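# Close the drawer holding the red toy car

## Task

Slide the drawer closed while the red toy car sits inside it. It counts only if the car is still upright on its wheels, the cabinet and the cup of markers have not been moved, and at the end no part of the robot is in contact with the car or the cabinet.

## Robot and tools

Robot: two arms, left_arm and right_arm. left_arm carries a five-finger left hand and right_arm a five-finger right hand. Bases in the scene frame: left_arm at (-0.037, +0.315, 0) m, right_arm at (+0.046, -0.257, 0) m, each turned only slightly about z. A camera stand sits behind the arms. Loose objects may get an occasional brief nudge.

Scene frame: origin at table-top height, halfway between the nominal bases. +x points out over the table, +y toward the left_arm side, +z up. Image left and right do not match these names. Reported end_effector_position (m) and end_effector_quat_wxyz are in this frame and may be off by a few cm, more at long reach.

Hand point: a point fixed to the palm, 0.05 m in front of it and 0.15 m along the fingers from the wrist face. Its +z runs along straight fingers, +y out of the palm, and +x across the palm: away from the thumb on the right hand, toward it on the left. Straight fingers extend about 0.06-0.07 m past the point and sit 0.06 m behind it (-y). A wrist bracket on the little-finger side can strike things.

A row is 28 numbers, each in [-1, 1], always for both arms: left_arm dx, dy, dz, rx, ry, rz; left hand little, ring, middle, index, thumb_bend, thumb_turn, force_limit, speed; then the same 14 for right_arm. dx, dy, dz, rx, ry, rz are an offset, not a pose: they count from that arm's current Hand target (shown in results), along scene-frame axes, with 1.0 = 0.6 m for position and 180 degrees for rotation; rx, ry, rz form a single rotation vector turning about the Hand target's position. All zeros re-asks for the current Hand target. Finger numbers are absolute targets: -1 open/straight, +1 curled; thumb_turn -1 beside the palm, +1 across in front of it. force_limit maps -1..+1 to about 0..10 N (thumb motors 0..15 N); speed rises from near zero at -1 to full at +0.48 and above. For a soft grip use speed -0.94 or lower. No number means 'unchanged': to keep a hand as it is, resend the last eight hand numbers you actually sent; before any were sent, use hand_measured plus hand_force_limit and hand_speed.

execute_actions(actions, cameras): actions is a list of actions; each action is up to 15 rows at 1/30 s per row, and a short action repeats its final row. Every row in one action is measured from the Hand target at that action's start. Images come back only for an empty actions list or when cameras names them (["all"] for all).

move(target, speed, blend, blocking, cameras): target is one 28-number row or up to 15 rows; every row is an offset from the same starting Hand targets, not chained. speed is m/s (0.002 to 4.3, default 0.25), one value or one per target; rotation rate is capped at twice it in rad/s. blend (m) rounds corners between listed targets; 0 halts at each. The whole path is capped at 10 s. Paths do not avoid obstacles or the other arm; faster moves hit harder and lag more. Route around an arm's own base, not close past it. The result ends with a 'move:' line, e.g. done, off_target, moving, held or fault, plus limits (paced = pose clipped, held = steps withheld). blocking=false returns after about 0.5 s while motion continues.

wait(seconds 0-10, cameras) lets time run with commands held. stop(cameras) brakes a running move. zoom_image(camera, region [x0,y0,x1,y1] pixels, max 504x504) enlarges part of the newest image from cam_head_left, cam_head_right, cam_high, cam_low, cam_left_wrist or cam_right_wrist. show_instructions returns the reference pages. finished_scene(scene=1) ends the scene permanently.

Behaviour: each step, orientation commands are limited to 40 degrees from the measured one. Arms often rest 1-3 cm (sometimes 5 cm) short, usually low, without any contact; resend the shortfall as an offset. Tiny moves may not start. An arm that meets resistance keeps pushing until commanded back past its hand point. hand_measured, hand_stopped_by (moving, target, force, stalled, fault) and hand_load_n follow the hand-number order; a grip loss shows as hand_load_n dropping near 0. To grip harder, raise force_limit and send a more closed target.

Avoid: knocking things off the table, tipping the car, shifting the cabinet or marker cup, slamming the drawer, hard hits on fixed objects, excessive finger loads, and any contact between the two arms. Arms stretched out or straining against something heat their motors; a MOTOR HOT line warns, and at 100 °C that arm goes limp for 30-60 s. Thinking time lets the scene keep running. Finish with both hands clear of the car and cabinet.

Each tool is called after "Emit:" as name(argument=value, ...), one argument or row to a line, values as JSON.

Reference images:

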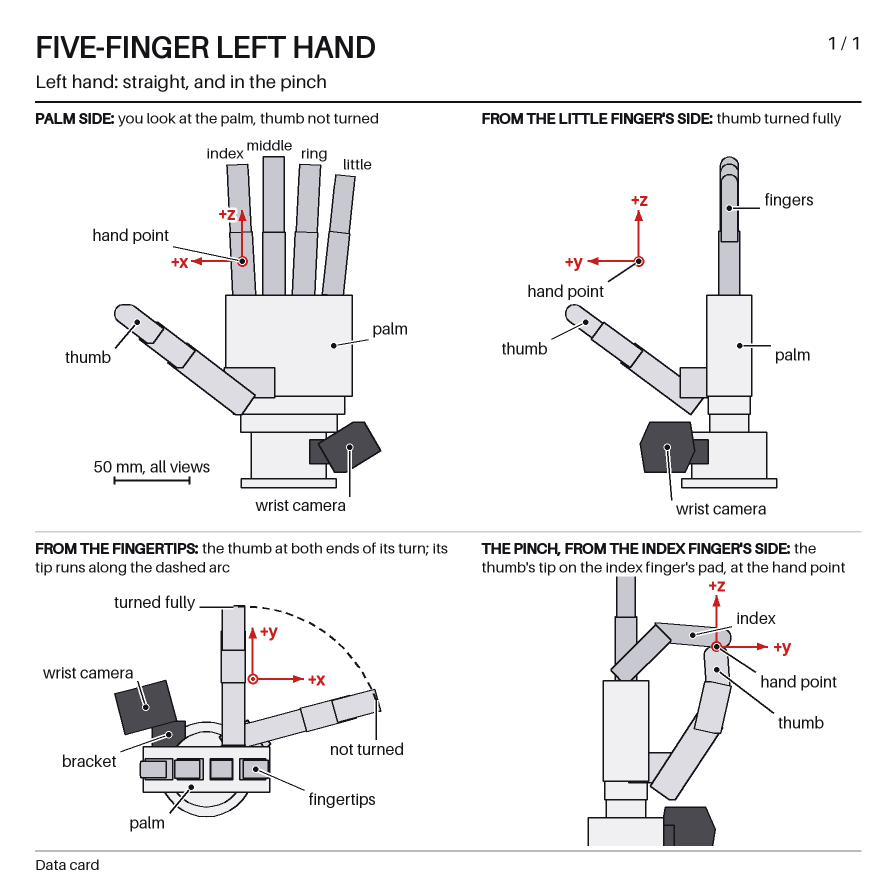

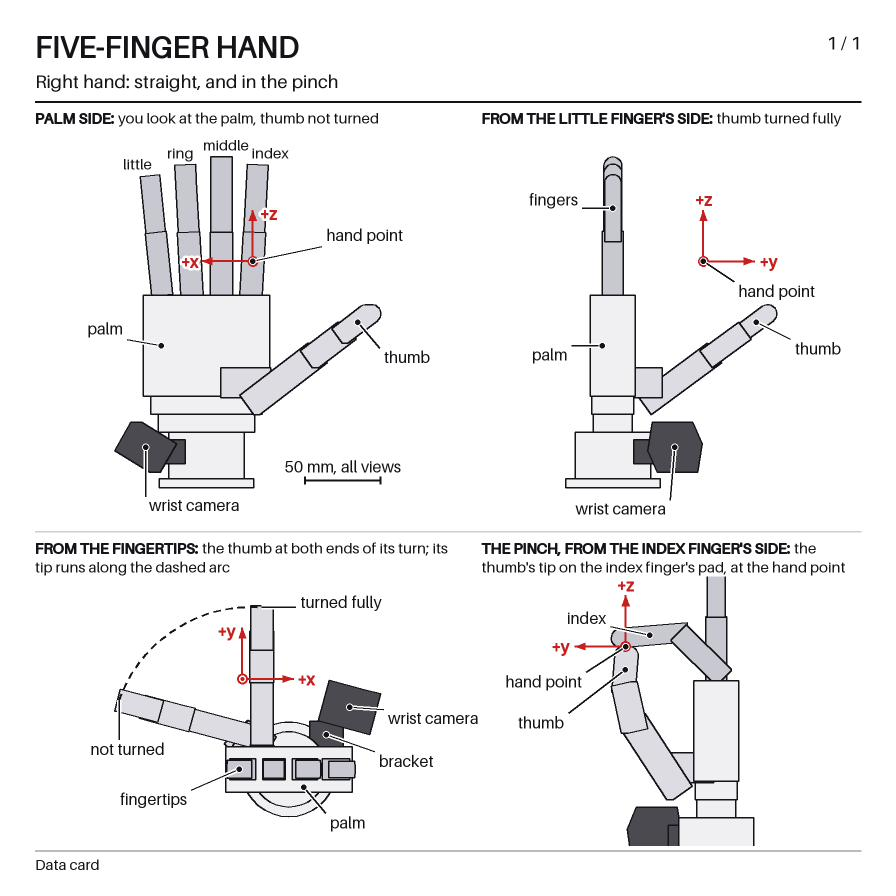

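## Session

Emit:
execute_actions(
  actions=[],
)

Scene clock: 0.00 s.
left_arm: end_effector_position=(+0.6549, +0.3138, +0.3397) hand_measured=(-1.000, -1.000, -1.000, -1.000, -1.000, -1.000) hand_load_n=(-0.5, +0.0, +0.0, +0.0, +0.0, +0.0) hand_stopped_by=(target, target, target, target, target, target) hand_force_limit=0.00 hand_speed=-0.80 end_effector_quat_wxyz=(-0.046, +0.869, +0.093, +0.484) | right_arm: end_effector_position=(+0.3763, -0.2363, +0.2176) hand_measured=(-1.000, -1.000, -1.000, -1.000, -1.000, -1.000) hand_load_n=(+0.0, +0.0, +0.0, +0.0, +0.0, +0.0) hand_stopped_by=(target, target, target, target, target, target) hand_force_limit=0.00 hand_speed=-0.80 end_effector_quat_wxyz=(+0.124, +0.876, -0.461, +0.071)
Joint positions: left_arm=[-0.016 1.499 1.345 -0.406 -0.135 -1.667] | right_arm=[0.173 1.411 1.308 -1.519 0.283 -0.383]
Joint velocities: within noise
Joint torques (N m): no reading
Motor temperatures (°C): left_arm=[38 34 32 35 28 34] | right_arm=[37 28 28 29 30 32]
Heat: left arm: hottest waist 38 °C; right arm: hottest waist 37 °C.
Hand target: left_arm +0.6593, +0.3140, +0.3678; -0.045, +0.857, +0.094, +0.505 | right_arm +0.3827, -0.2350, +0.2254; +0.116, +0.875, -0.463, +0.081

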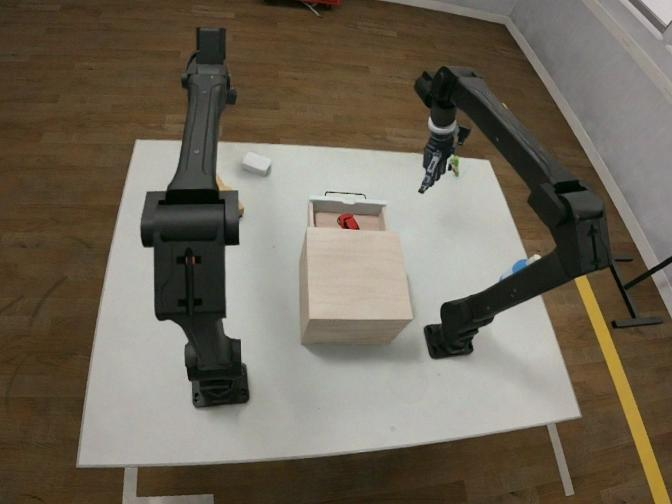

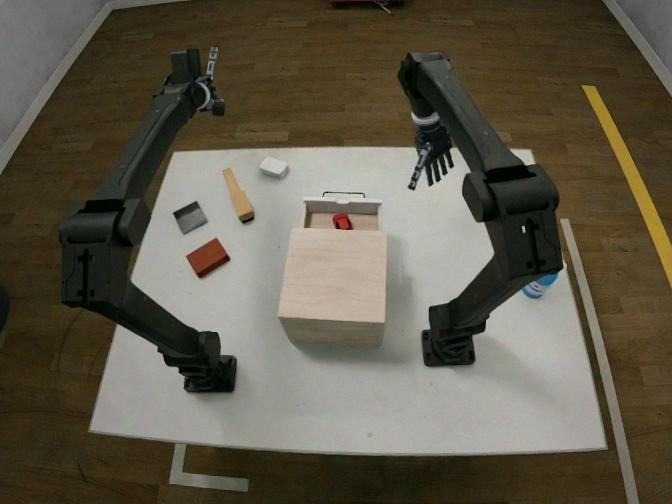

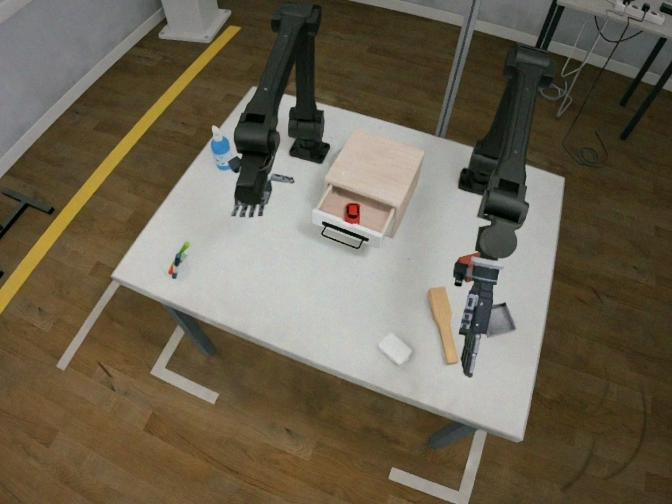

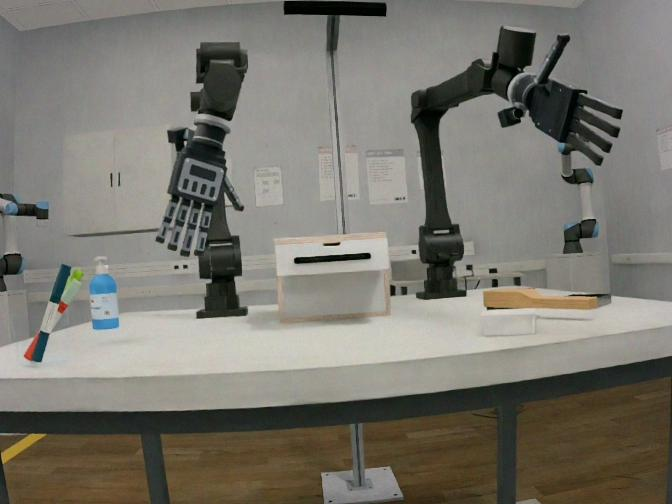

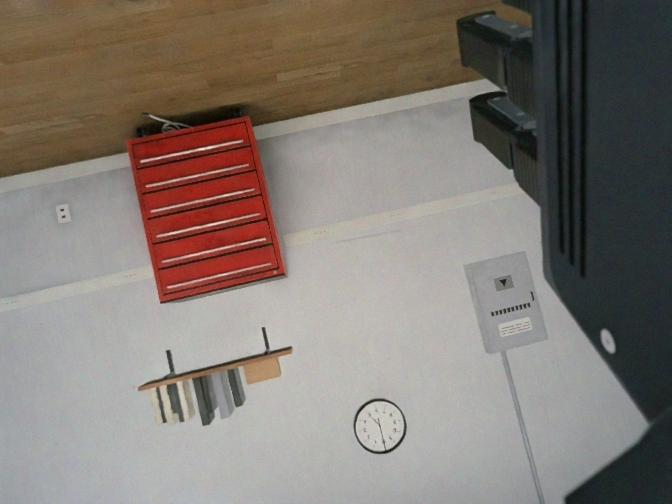

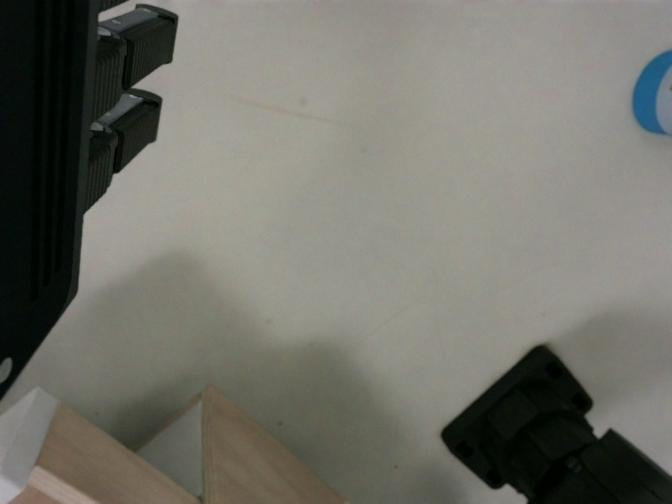

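Emit:
zoom_image(
  camera="cam_high",
  region=[270, 100, 470, 270],
)

Emit:
zoom_image(
  camera="cam_low",
  region=[240, 200, 430, 340],
)

Emit:
zoom_image(
  camera="cam_head_right",
  region=[250, 160, 430, 360],
)

Emit:
zoom_image(
  camera="cam_head_left",
  region=[270, 160, 530, 360],
)

Scaled by 2.520 from the camera's 672x504 image, which has a finer 960x720 frame.

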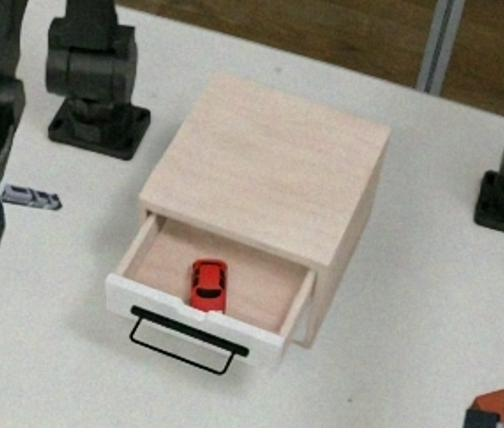

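Scaled by 2.653 from the camera's 672x504 image, which has a finer 960x720 frame.

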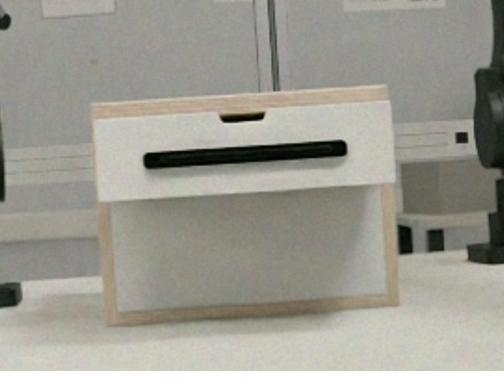

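Scaled by 2.520 from the camera's 672x504 image, which has a finer 960x720 frame.

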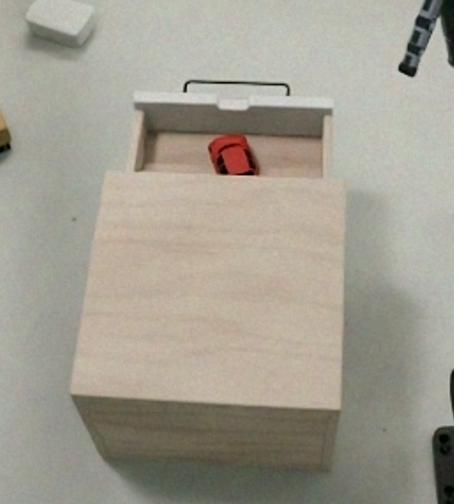

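Scaled by 1.938 from the camera's 672x504 image, which has a finer 960x720 frame.

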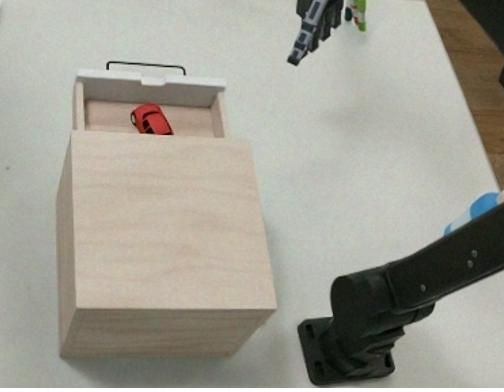

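Emit:
move(
  target=[
    [0,0,0,0,0,0,-1,-1,-1,-1,-1,-1,0,-0.8,0.129,0.058,0.06,0.0903,-0.016,-0.1888,-1,-1,-1,-1,-1,-1,0,-0.8],
    [0,0,0,0,0,0,-1,-1,-1,-1,-1,-1,0,-0.8,0.129,0.45,0.06,0.0903,-0.016,-0.1888,-1,-1,-1,-1,-1,-1,0,-0.8],
  ],
  blend=[0.04,0],
  speed=0.3,
  cameras=["cam_head_right","cam_high","cam_low","cam_right_wrist"],
)

Scene clock: 71.83 s.
left_arm: end_effector_position=(+0.6549, +0.3138, +0.3397) hand_measured=(-1.000, -1.000, -1.000, -1.000, -1.000, -1.000) hand_load_n=(+0.0, +0.0, +0.0, +0.5, +0.0, +0.0) hand_stopped_by=(target, target, target, target, target, target) hand_force_limit=0.00 hand_speed=-0.80 end_effector_quat_wxyz=(-0.046, +0.869, +0.093, +0.484) | right_arm: end_effector_position=(+0.4506, +0.0291, +0.2493) hand_measured=(-1.000, -1.000, -1.000, -1.000, -1.000, -1.000) hand_load_n=(+0.0, +0.0, +0.0, +0.0, +0.0, +0.0) hand_stopped_by=(target, target, target, target, target, target) hand_force_limit=0.00 hand_speed=-0.80 end_effector_quat_wxyz=(+0.012, +0.712, -0.702, -0.005)
Joint positions: left_arm=[-0.016 1.499 1.345 -0.406 -0.135 -1.667] | right_arm=[0.465 1.754 1.821 -1.664 -0.003 0.489]
Joint torques (N m): left_arm=[-0.44 -9.99 12.22 2.29 0.06 -0.04] | right_arm=[0.91 -12.75 10.11 -0.06 0.06 0.01]
Motor temperatures (°C): left_arm=[37 36 40 34 28 32] | right_arm=[36 29 33 29 30 31]
Heat: left arm: hottest elbow 40 °C; right arm: hottest waist 36 °C.
Hand target: left_arm +0.6593, +0.3140, +0.3678; -0.045, +0.857, +0.094, +0.505 | right_arm +0.4601, +0.0352, +0.2613; +0.000, +0.708, -0.707, +0.000
Off the commanded pose: left_arm 0.028 m, 3 deg | right_arm 0.016 m, 2 deg.
move: off_target (left_arm, right_arm)
camera_calibration:
cam_right_wrist: T_world_to_cam=[[-0.935177, -0.352109, 0.0382586, 0.420077], [-0.270568, 0.779931, 0.564359, -0.0482872], [-0.228555, 0.517424, -0.824642, 0.409044], [0, 0, 0, 1]] pos_world=[0.47327, -0.026076, 0.348495]
Images, in order (width x height): cam_head_right 672x504, cam_high 672x504, cam_low 672x504, cam_right_wrist 672x504.

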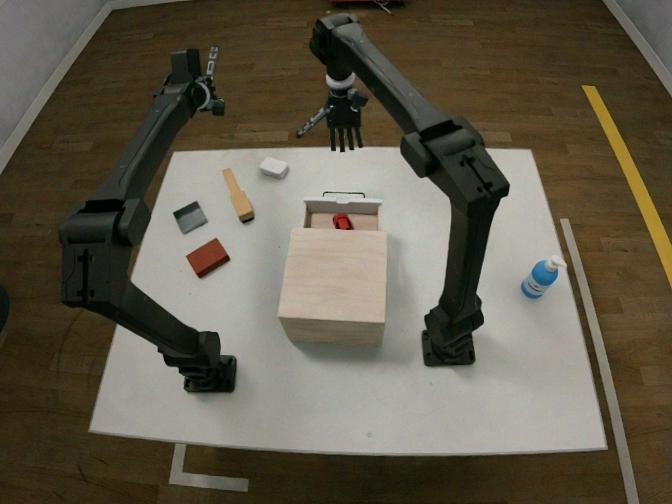

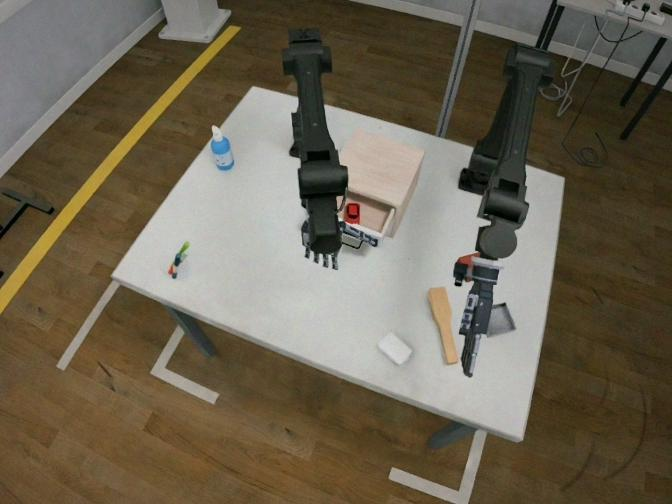

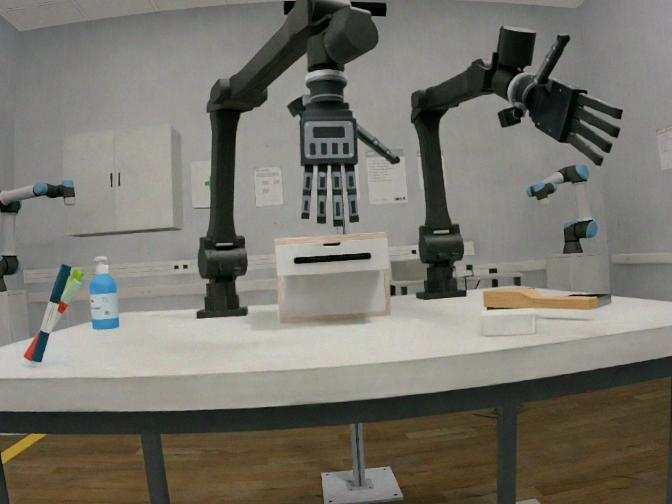

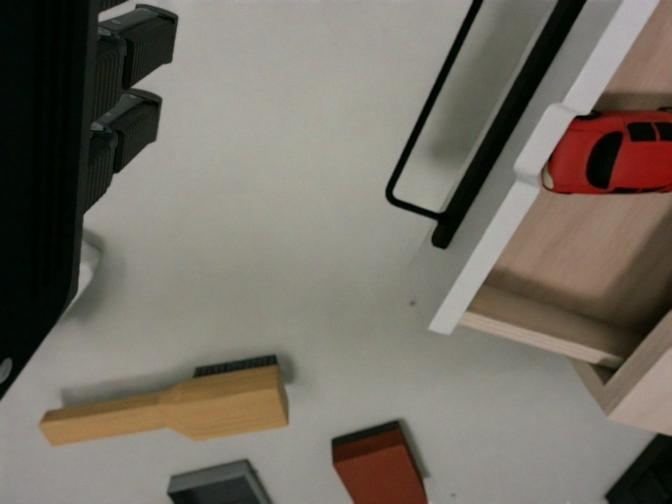

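Emit:
move(
  target=[0,0,0,0,0,0,-1,-1,-1,-1,-1,-1,0,-0.8,0,0.005,-0.16,0,0,0,-1,-1,-1,-1,-1,-1,0,-0.8],
  speed=0.2,
  cameras=["cam_head_right","cam_high","cam_low","cam_right_wrist"],
)

Scene clock: 85.37 s.
left_arm: end_effector_position=(+0.6549, +0.3138, +0.3397) hand_measured=(-1.000, -1.000, -1.000, -1.000, -1.000, -1.000) hand_load_n=(+0.0, +0.0, +0.0, +0.0, +0.0, +0.0) hand_stopped_by=(target, target, target, target, target, target) hand_force_limit=0.00 hand_speed=-0.80 end_effector_quat_wxyz=(-0.046, +0.869, +0.093, +0.484) | right_arm: end_effector_position=(+0.4583, +0.0334, +0.1688) hand_measured=(-1.000, -1.000, -1.000, -1.000, -1.000, -1.000) hand_load_n=(+0.0, +0.0, +0.0, +0.0, +0.0, +0.0) hand_stopped_by=(target, target, target, target, target, target) hand_force_limit=0.00 hand_speed=-0.80 end_effector_quat_wxyz=(+0.003, +0.710, -0.704, -0.002)
Joint positions: left_arm=[-0.016 1.499 1.345 -0.406 -0.135 -1.667] | right_arm=[0.465 1.771 1.636 -1.443 -0.002 0.494]
Joint torques (N m): left_arm=[-0.44 -9.93 12.25 2.32 0.05 -0.05] | right_arm=[1.32 -13.16 6.42 0.87 0.04 0]
Heat: left arm: hottest elbow 40 °C; right arm: hottest waist 36 °C.
Hand target: left_arm +0.6593, +0.3140, +0.3678; -0.045, +0.857, +0.094, +0.505 | right_arm +0.4601, +0.0382, +0.1654; +0.000, +0.708, -0.707, +0.000
Off the commanded pose: left_arm 0.028 m, 3 deg | right_arm 0.006 m, 1 deg.
move: off_target (left_arm)
camera_calibration:
cam_right_wrist: T_world_to_cam=[[-0.937509, -0.347382, 0.0200551, 0.435871], [-0.275723, 0.776805, 0.566172, -0.00197691], [-0.212257, 0.525262, -0.824043, 0.334381], [0, 0, 0, 1]] pos_world=[0.479063, -0.0226884, 0.267922]
Images, in order (width x height): cam_head_right 672x504, cam_high 672x504, cam_low 672x504, cam_right_wrist 672x504.

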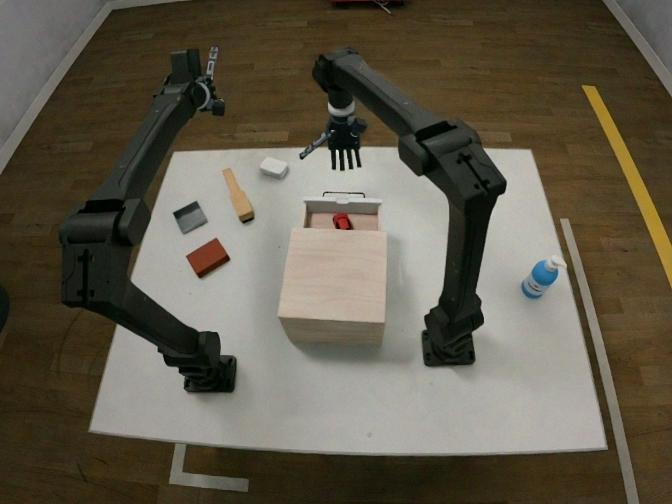

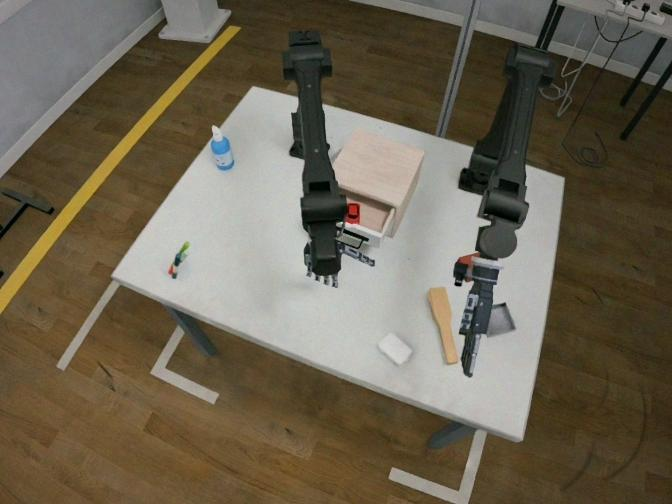

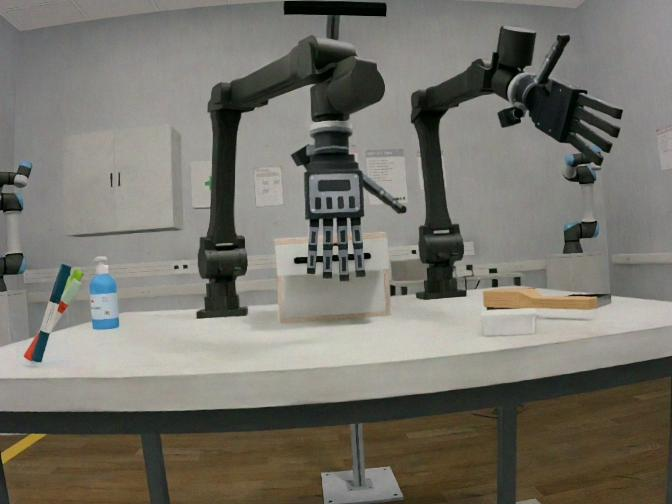

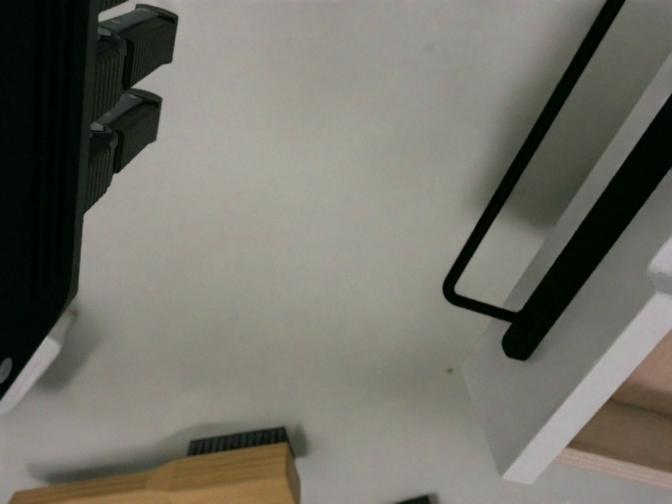

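Emit:
move(
  target=[
    [0,0,0,0,0,0,-1,-1,-1,-1,-1,-1,0,-0.8,-0.14,0,0,0,0,0,-1,-1,-1,-1,-1,-1,0,-0.8],
    [0,0,0,0,0,0,-1,-1,-1,-1,-1,-1,0,-0.8,-0.28,0,0,0,0,0,-1,-1,-1,-1,-1,-1,0,-0.8],
  ],
  speed=[0.15,0.06],
  blend=[0.01,0],
  cameras=["cam_head_right","cam_high","cam_low","cam_right_wrist","cam_head_left"],
)

Scene clock: 117.27 s.
left_arm: end_effector_position=(+0.6549, +0.3138, +0.3397) hand_measured=(-1.000, -1.000, -1.000, -1.000, -1.000, -1.000) hand_load_n=(+0.0, +0.0, +0.0, +0.0, +0.0, +0.0) hand_stopped_by=(target, target, target, target, target, target) hand_force_limit=0.00 hand_speed=-0.80 end_effector_quat_wxyz=(-0.046, +0.869, +0.093, +0.484) | right_arm: end_effector_position=(+0.2979, +0.0330, +0.1602) hand_measured=(-1.000, -1.000, -1.000, -1.000, -1.000, -1.000) hand_load_n=(+0.0, +0.0, +0.0, +0.0, +0.0, +0.0) hand_stopped_by=(target, target, target, target, target, target) hand_force_limit=0.00 hand_speed=-0.80 end_effector_quat_wxyz=(+0.010, +0.705, -0.709, +0.000)
Joint positions: left_arm=[-0.016 1.499 1.345 -0.406 -0.135 -1.667] | right_arm=[0.656 1.439 1.209 -1.361 0.001 0.7]
Joint torques (N m): left_arm=[-0.38 -9.93 12.23 2.32 0.05 -0.04] | right_arm=[2.14 -10.23 6.09 0.59 -0.08 0]
Heat: left arm: hottest elbow 41 °C; right arm: hottest waist 36 °C.
Hand target: left_arm +0.6593, +0.3140, +0.3678; -0.045, +0.857, +0.094, +0.505 | right_arm +0.2920, +0.0380, +0.1653; +0.000, +0.707, -0.707, +0.000
Off the commanded pose: left_arm 0.028 m, 3 deg | right_arm 0.009 m, 1 deg.
move: off_target (left_arm)
camera_calibration:
cam_right_wrist: T_world_to_cam=[[-0.942226, -0.333524, 0.0311793, 0.284588], [-0.260289, 0.787553, 0.558579, -0.0447412], [-0.210855, 0.518192, -0.828865, 0.293992], [0, 0, 0, 1]] pos_world=[0.31849, -0.0221914, 0.259798]
Images, in order (width x height): cam_head_left 672x504, cam_head_right 672x504, cam_high 672x504, cam_low 672x504, cam_right_wrist 672x504.

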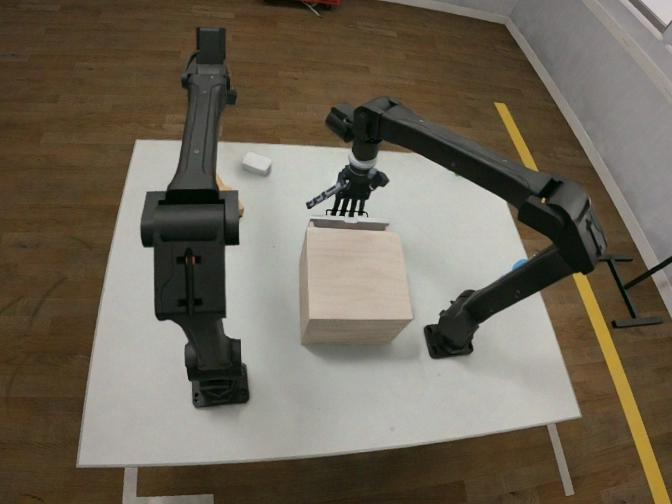

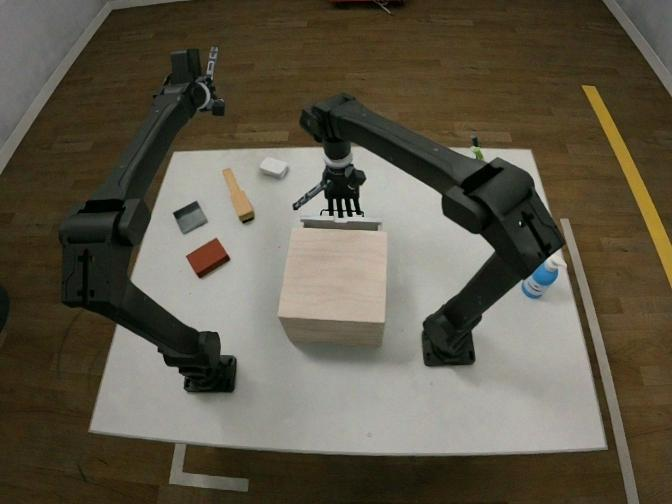

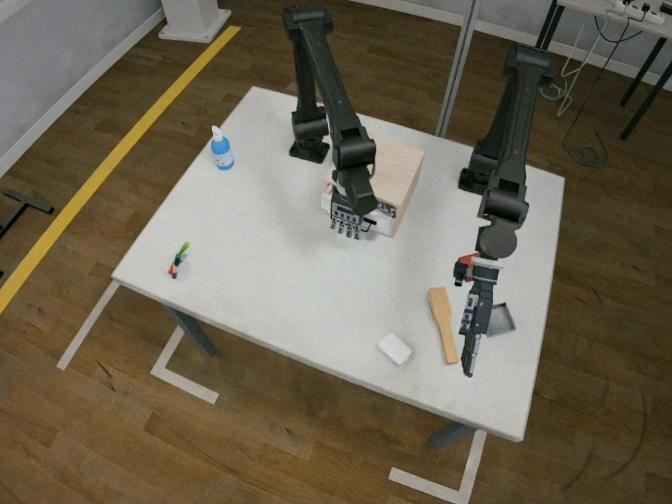

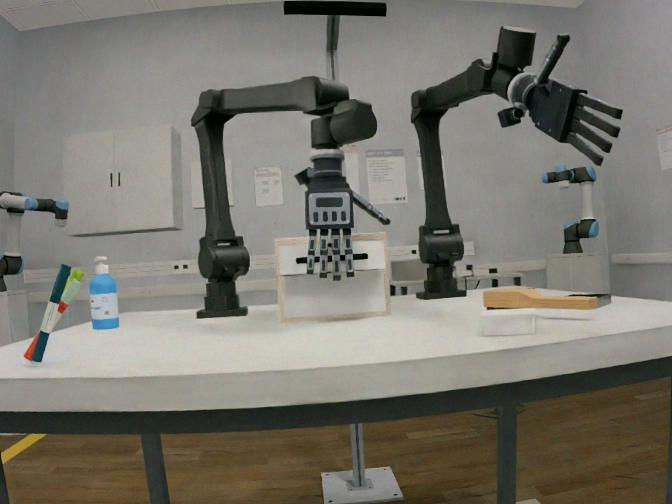

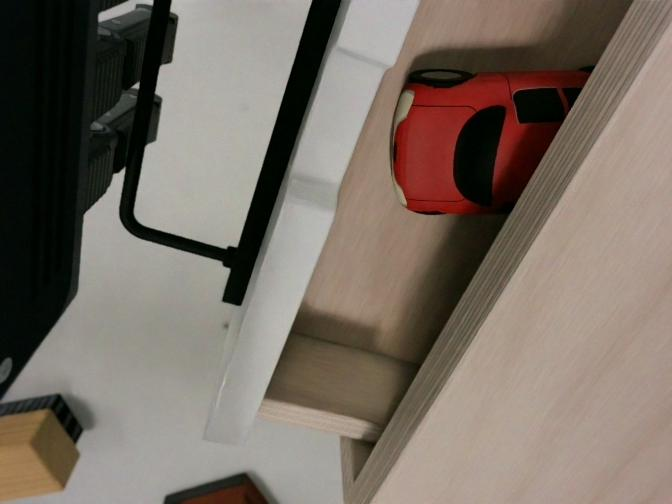

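Emit:
move(
  target=[0,0,0,0,0,0,-1,-1,-1,-1,-1,-1,0,-0.8,-0.065,0,0.015,0,0,0,-1,-1,-1,-1,-1,-1,0,-0.8],
  speed=0.05,
  cameras=["cam_head_right","cam_low","cam_right_wrist","cam_head_left"],
)

Scene clock: 138.23 s.
left_arm: end_effector_position=(+0.6549, +0.3138, +0.3397) hand_measured=(-1.000, -1.000, -1.000, -1.000, -1.000, -1.000) hand_load_n=(+0.0, +0.0, +0.0, +0.0, +0.0, +0.0) hand_stopped_by=(target, target, target, target, target, target) hand_force_limit=0.00 hand_speed=-0.80 end_effector_quat_wxyz=(-0.046, +0.869, +0.093, +0.484) | right_arm: end_effector_position=(+0.2634, +0.0374, +0.1690) hand_measured=(-1.000, -1.000, -1.000, -1.000, -1.000, -1.000) hand_load_n=(+0.0, +0.0, +0.0, +0.0, +0.0, -0.5) hand_stopped_by=(target, target, target, target, target, target) hand_force_limit=0.00 hand_speed=-0.80 end_effector_quat_wxyz=(-0.001, +0.705, -0.709, +0.002)
Joint positions: left_arm=[-0.016 1.499 1.345 -0.406 -0.135 -1.667] | right_arm=[0.723 1.359 1.154 -1.365 0.003 0.768]
Joint torques (N m): left_arm=[-0.38 -10.05 12.25 2.33 0.06 -0.04] | right_arm=[1.96 -9 6.2 -0.39 -0.12 -0.03]
Heat: left arm: hottest elbow 41 °C; right arm: hottest waist 36 °C.
Hand target: left_arm +0.6593, +0.3140, +0.3678; -0.045, +0.857, +0.094, +0.505 | right_arm +0.2530, +0.0382, +0.1743; +0.000, +0.708, -0.707, +0.000
Off the commanded pose: left_arm 0.028 m, 3 deg | right_arm 0.012 m, 0 deg.
move: off_target (left_arm, right_arm)
camera_calibration:
cam_right_wrist: T_world_to_cam=[[-0.942854, -0.333057, 0.00999293, 0.257005], [-0.26978, 0.780636, 0.563761, -0.0602377], [-0.195566, 0.528848, -0.825878, 0.286897], [0, 0, 0, 1]] pos_world=[0.282174, -0.0191037, 0.268333]
Images, in order (width x height): cam_head_left 672x504, cam_head_right 672x504, cam_low 672x504, cam_right_wrist 672x504.

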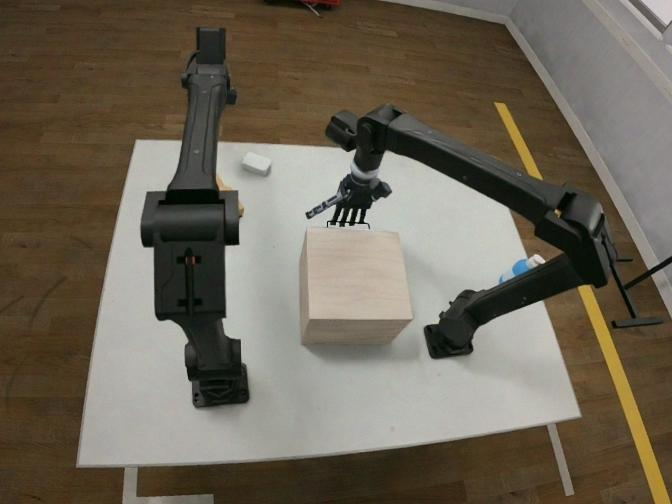

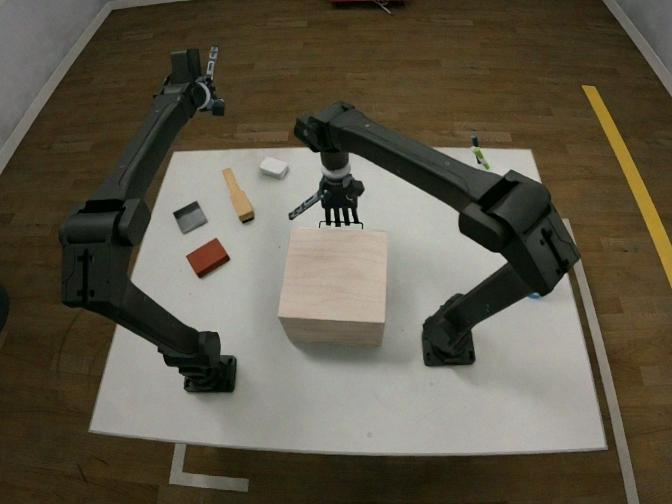

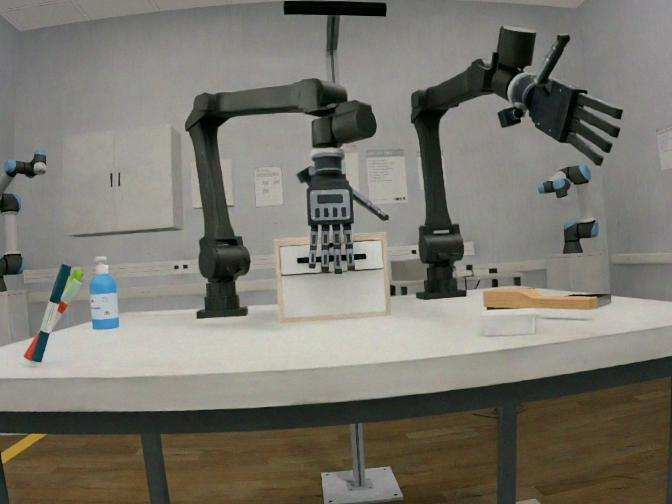

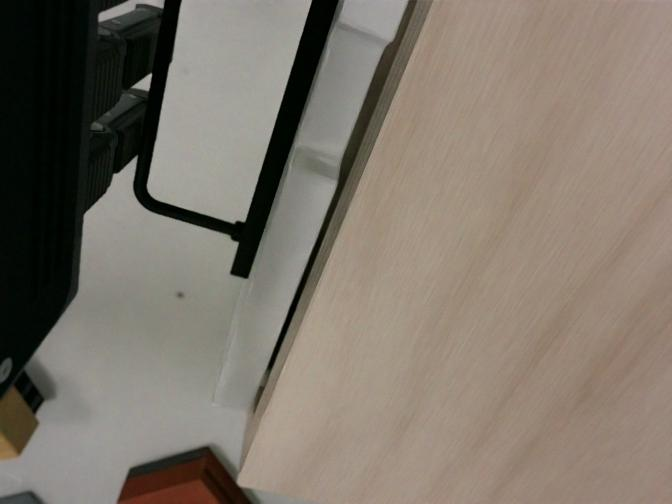

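Emit:
move(
  target=[0,0,0,0,0,0,-1,-1,-1,-1,-1,-1,0,-0.8,-0.025,0,0,0,0,0,-1,-1,-1,-1,-1,-1,0,-0.8],
  speed=0.05,
  cameras=["cam_low","cam_right_wrist"],
)

Emit:
zoom_image(
  camera="cam_right_wrist",
  region=[100, 0, 500, 504],
)

Scene clock: 147.73 s.
left_arm: end_effector_position=(+0.6549, +0.3138, +0.3397) hand_measured=(-1.000, -1.000, -1.000, -1.000, -1.000, -1.000) hand_load_n=(+0.0, +0.0, +0.0, +0.0, -0.5, +0.0) hand_stopped_by=(target, target, target, target, target, target) hand_force_limit=0.00 hand_speed=-0.80 end_effector_quat_wxyz=(-0.046, +0.869, +0.093, +0.484) | right_arm: end_effector_position=(+0.2498, +0.0375, +0.1688) hand_measured=(-1.000, -1.000, -1.000, -1.000, -1.000, -1.000) hand_load_n=(+0.0, +0.0, +0.0, +0.0, +0.0, +0.0) hand_stopped_by=(target, target, target, target, target, target) hand_force_limit=0.00 hand_speed=-0.80 end_effector_quat_wxyz=(-0.001, +0.704, -0.710, +0.003)
Joint positions: left_arm=[-0.016 1.499 1.345 -0.406 -0.135 -1.667] | right_arm=[0.75 1.332 1.129 -1.365 0.005 0.797]
Joint torques (N m): left_arm=[-0.32 -10.05 12.25 2.32 0.05 -0.04] | right_arm=[2.37 -8.7 6.11 -0.42 -0.19 -0.03]
Heat: left arm: hottest elbow 42 °C; right arm: hottest waist 36 °C.
Hand target: left_arm +0.6593, +0.3140, +0.3678; -0.045, +0.857, +0.094, +0.505 | right_arm +0.2382, +0.0381, +0.1744; +0.000, +0.708, -0.707, +0.000
Off the commanded pose: left_arm 0.028 m, 3 deg | right_arm 0.013 m, 1 deg.
move: off_target (left_arm, right_arm)
camera_calibration:
cam_right_wrist: T_world_to_cam=[[-0.943886, -0.330176, 0.00790444, 0.244733], [-0.26879, 0.781868, 0.562525, -0.0638891], [-0.191913, 0.528835, -0.826742, 0.283196], [0, 0, 0, 1]] pos_world=[0.268176, -0.019006, 0.268135]
Images, in order (width x height): cam_low 672x504, cam_right_wrist 672x504.

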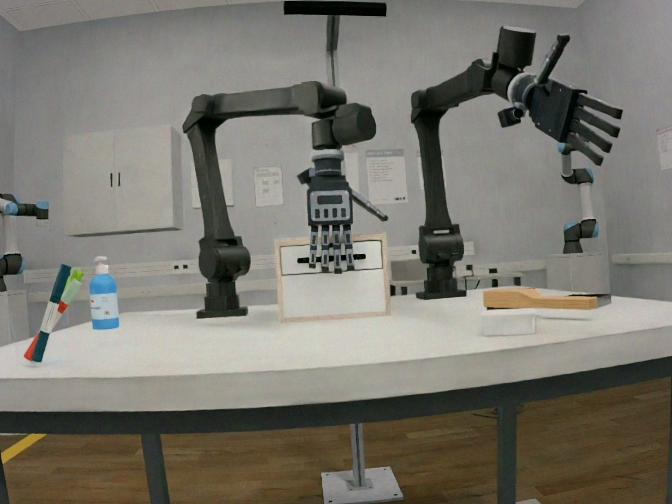

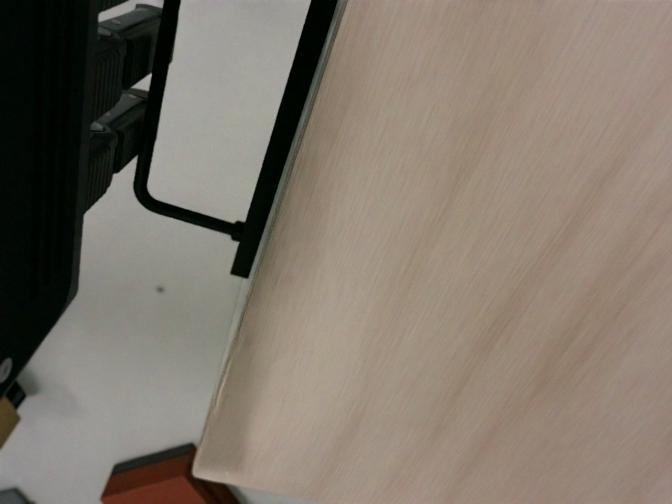

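Scaled by 1.000.

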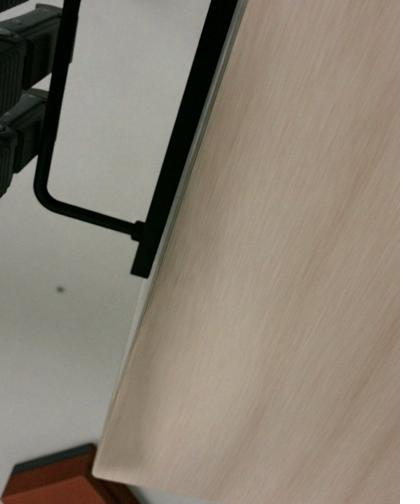

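Emit:
move(
  target=[0,0,0,0,0,0,-1,-1,-1,-1,-1,-1,0,-0.8,-0.015,0,0,0,0,0,-1,-1,-1,-1,-1,-1,0,-0.8],
  speed=0.05,
  cameras=["cam_low","cam_right_wrist"],
)

Emit:
zoom_image(
  camera="cam_low",
  region=[240, 200, 430, 340],
)

Scene clock: 156.77 s.
left_arm: end_effector_position=(+0.6549, +0.3138, +0.3397) hand_measured=(-1.000, -1.000, -1.000, -1.000, -1.000, -1.000) hand_load_n=(+0.0, +0.0, +0.0, +0.0, +0.0, +0.5) hand_stopped_by=(target, target, target, target, target, target) hand_force_limit=0.00 hand_speed=-0.80 end_effector_quat_wxyz=(-0.046, +0.869, +0.093, +0.484) | right_arm: end_effector_position=(+0.2467, +0.0374, +0.1686) hand_measured=(-1.000, -1.000, -1.000, -1.000, -1.000, -1.000) hand_load_n=(+0.0, +0.0, +0.0, +0.0, +0.0, +0.0) hand_stopped_by=(target, target, target, target, target, target) hand_force_limit=0.00 hand_speed=-0.80 end_effector_quat_wxyz=(-0.002, +0.697, -0.717, +0.006)
Joint positions: left_arm=[-0.016 1.499 1.345 -0.406 -0.135 -1.667] | right_arm=[0.758 1.322 1.12 -1.365 0.013 0.827]
Joint torques (N m): left_arm=[-0.38 -9.99 12.25 2.3 0.06 -0.04] | right_arm=[2.67 -8.82 5.72 -0.53 -0.44 -0.12]
Heat: left arm: hottest elbow 42 °C; right arm: hottest waist 36 °C.
Hand target: left_arm +0.6593, +0.3140, +0.3678; -0.045, +0.857, +0.094, +0.505 | right_arm +0.2291, +0.0381, +0.1744; +0.000, +0.707, -0.707, +0.000
Off the commanded pose: left_arm 0.028 m, 3 deg | right_arm 0.018 m, 2 deg.
move: off_target (left_arm, right_arm)
camera_calibration:
cam_right_wrist: T_world_to_cam=[[-0.95052, -0.310651, 0.00285993, 0.243594], [-0.256352, 0.789509, 0.557637, -0.0671184], [-0.175489, 0.529312, -0.83008, 0.279015], [0, 0, 0, 1]] pos_world=[0.263299, -0.0190226, 0.268336]
Images, in order (width x height): cam_low 672x504, cam_right_wrist 672x504.

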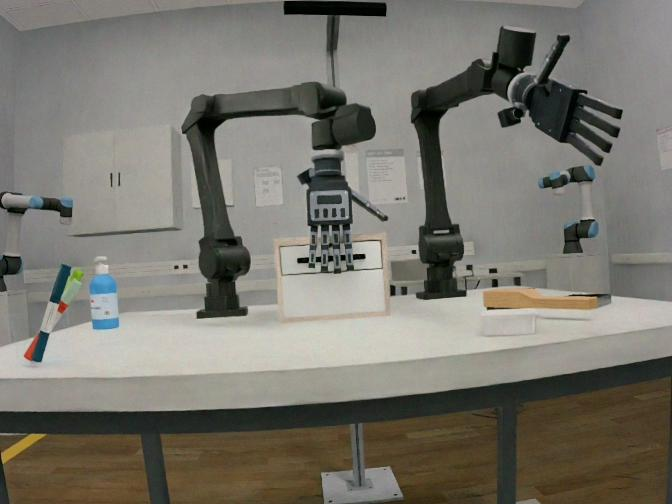

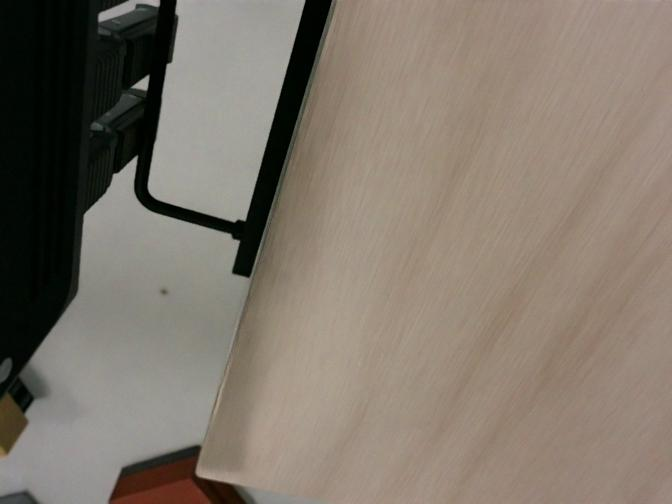

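Scaled by 2.653 from the camera's 672x504 image, which has a finer 960x720 frame.

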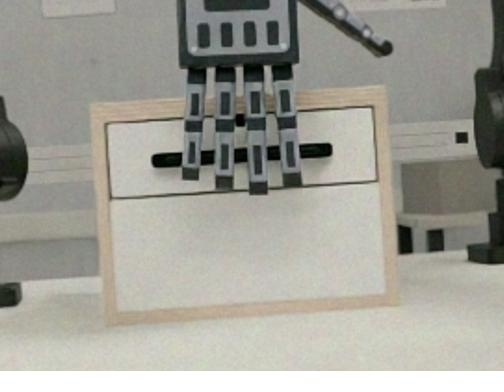

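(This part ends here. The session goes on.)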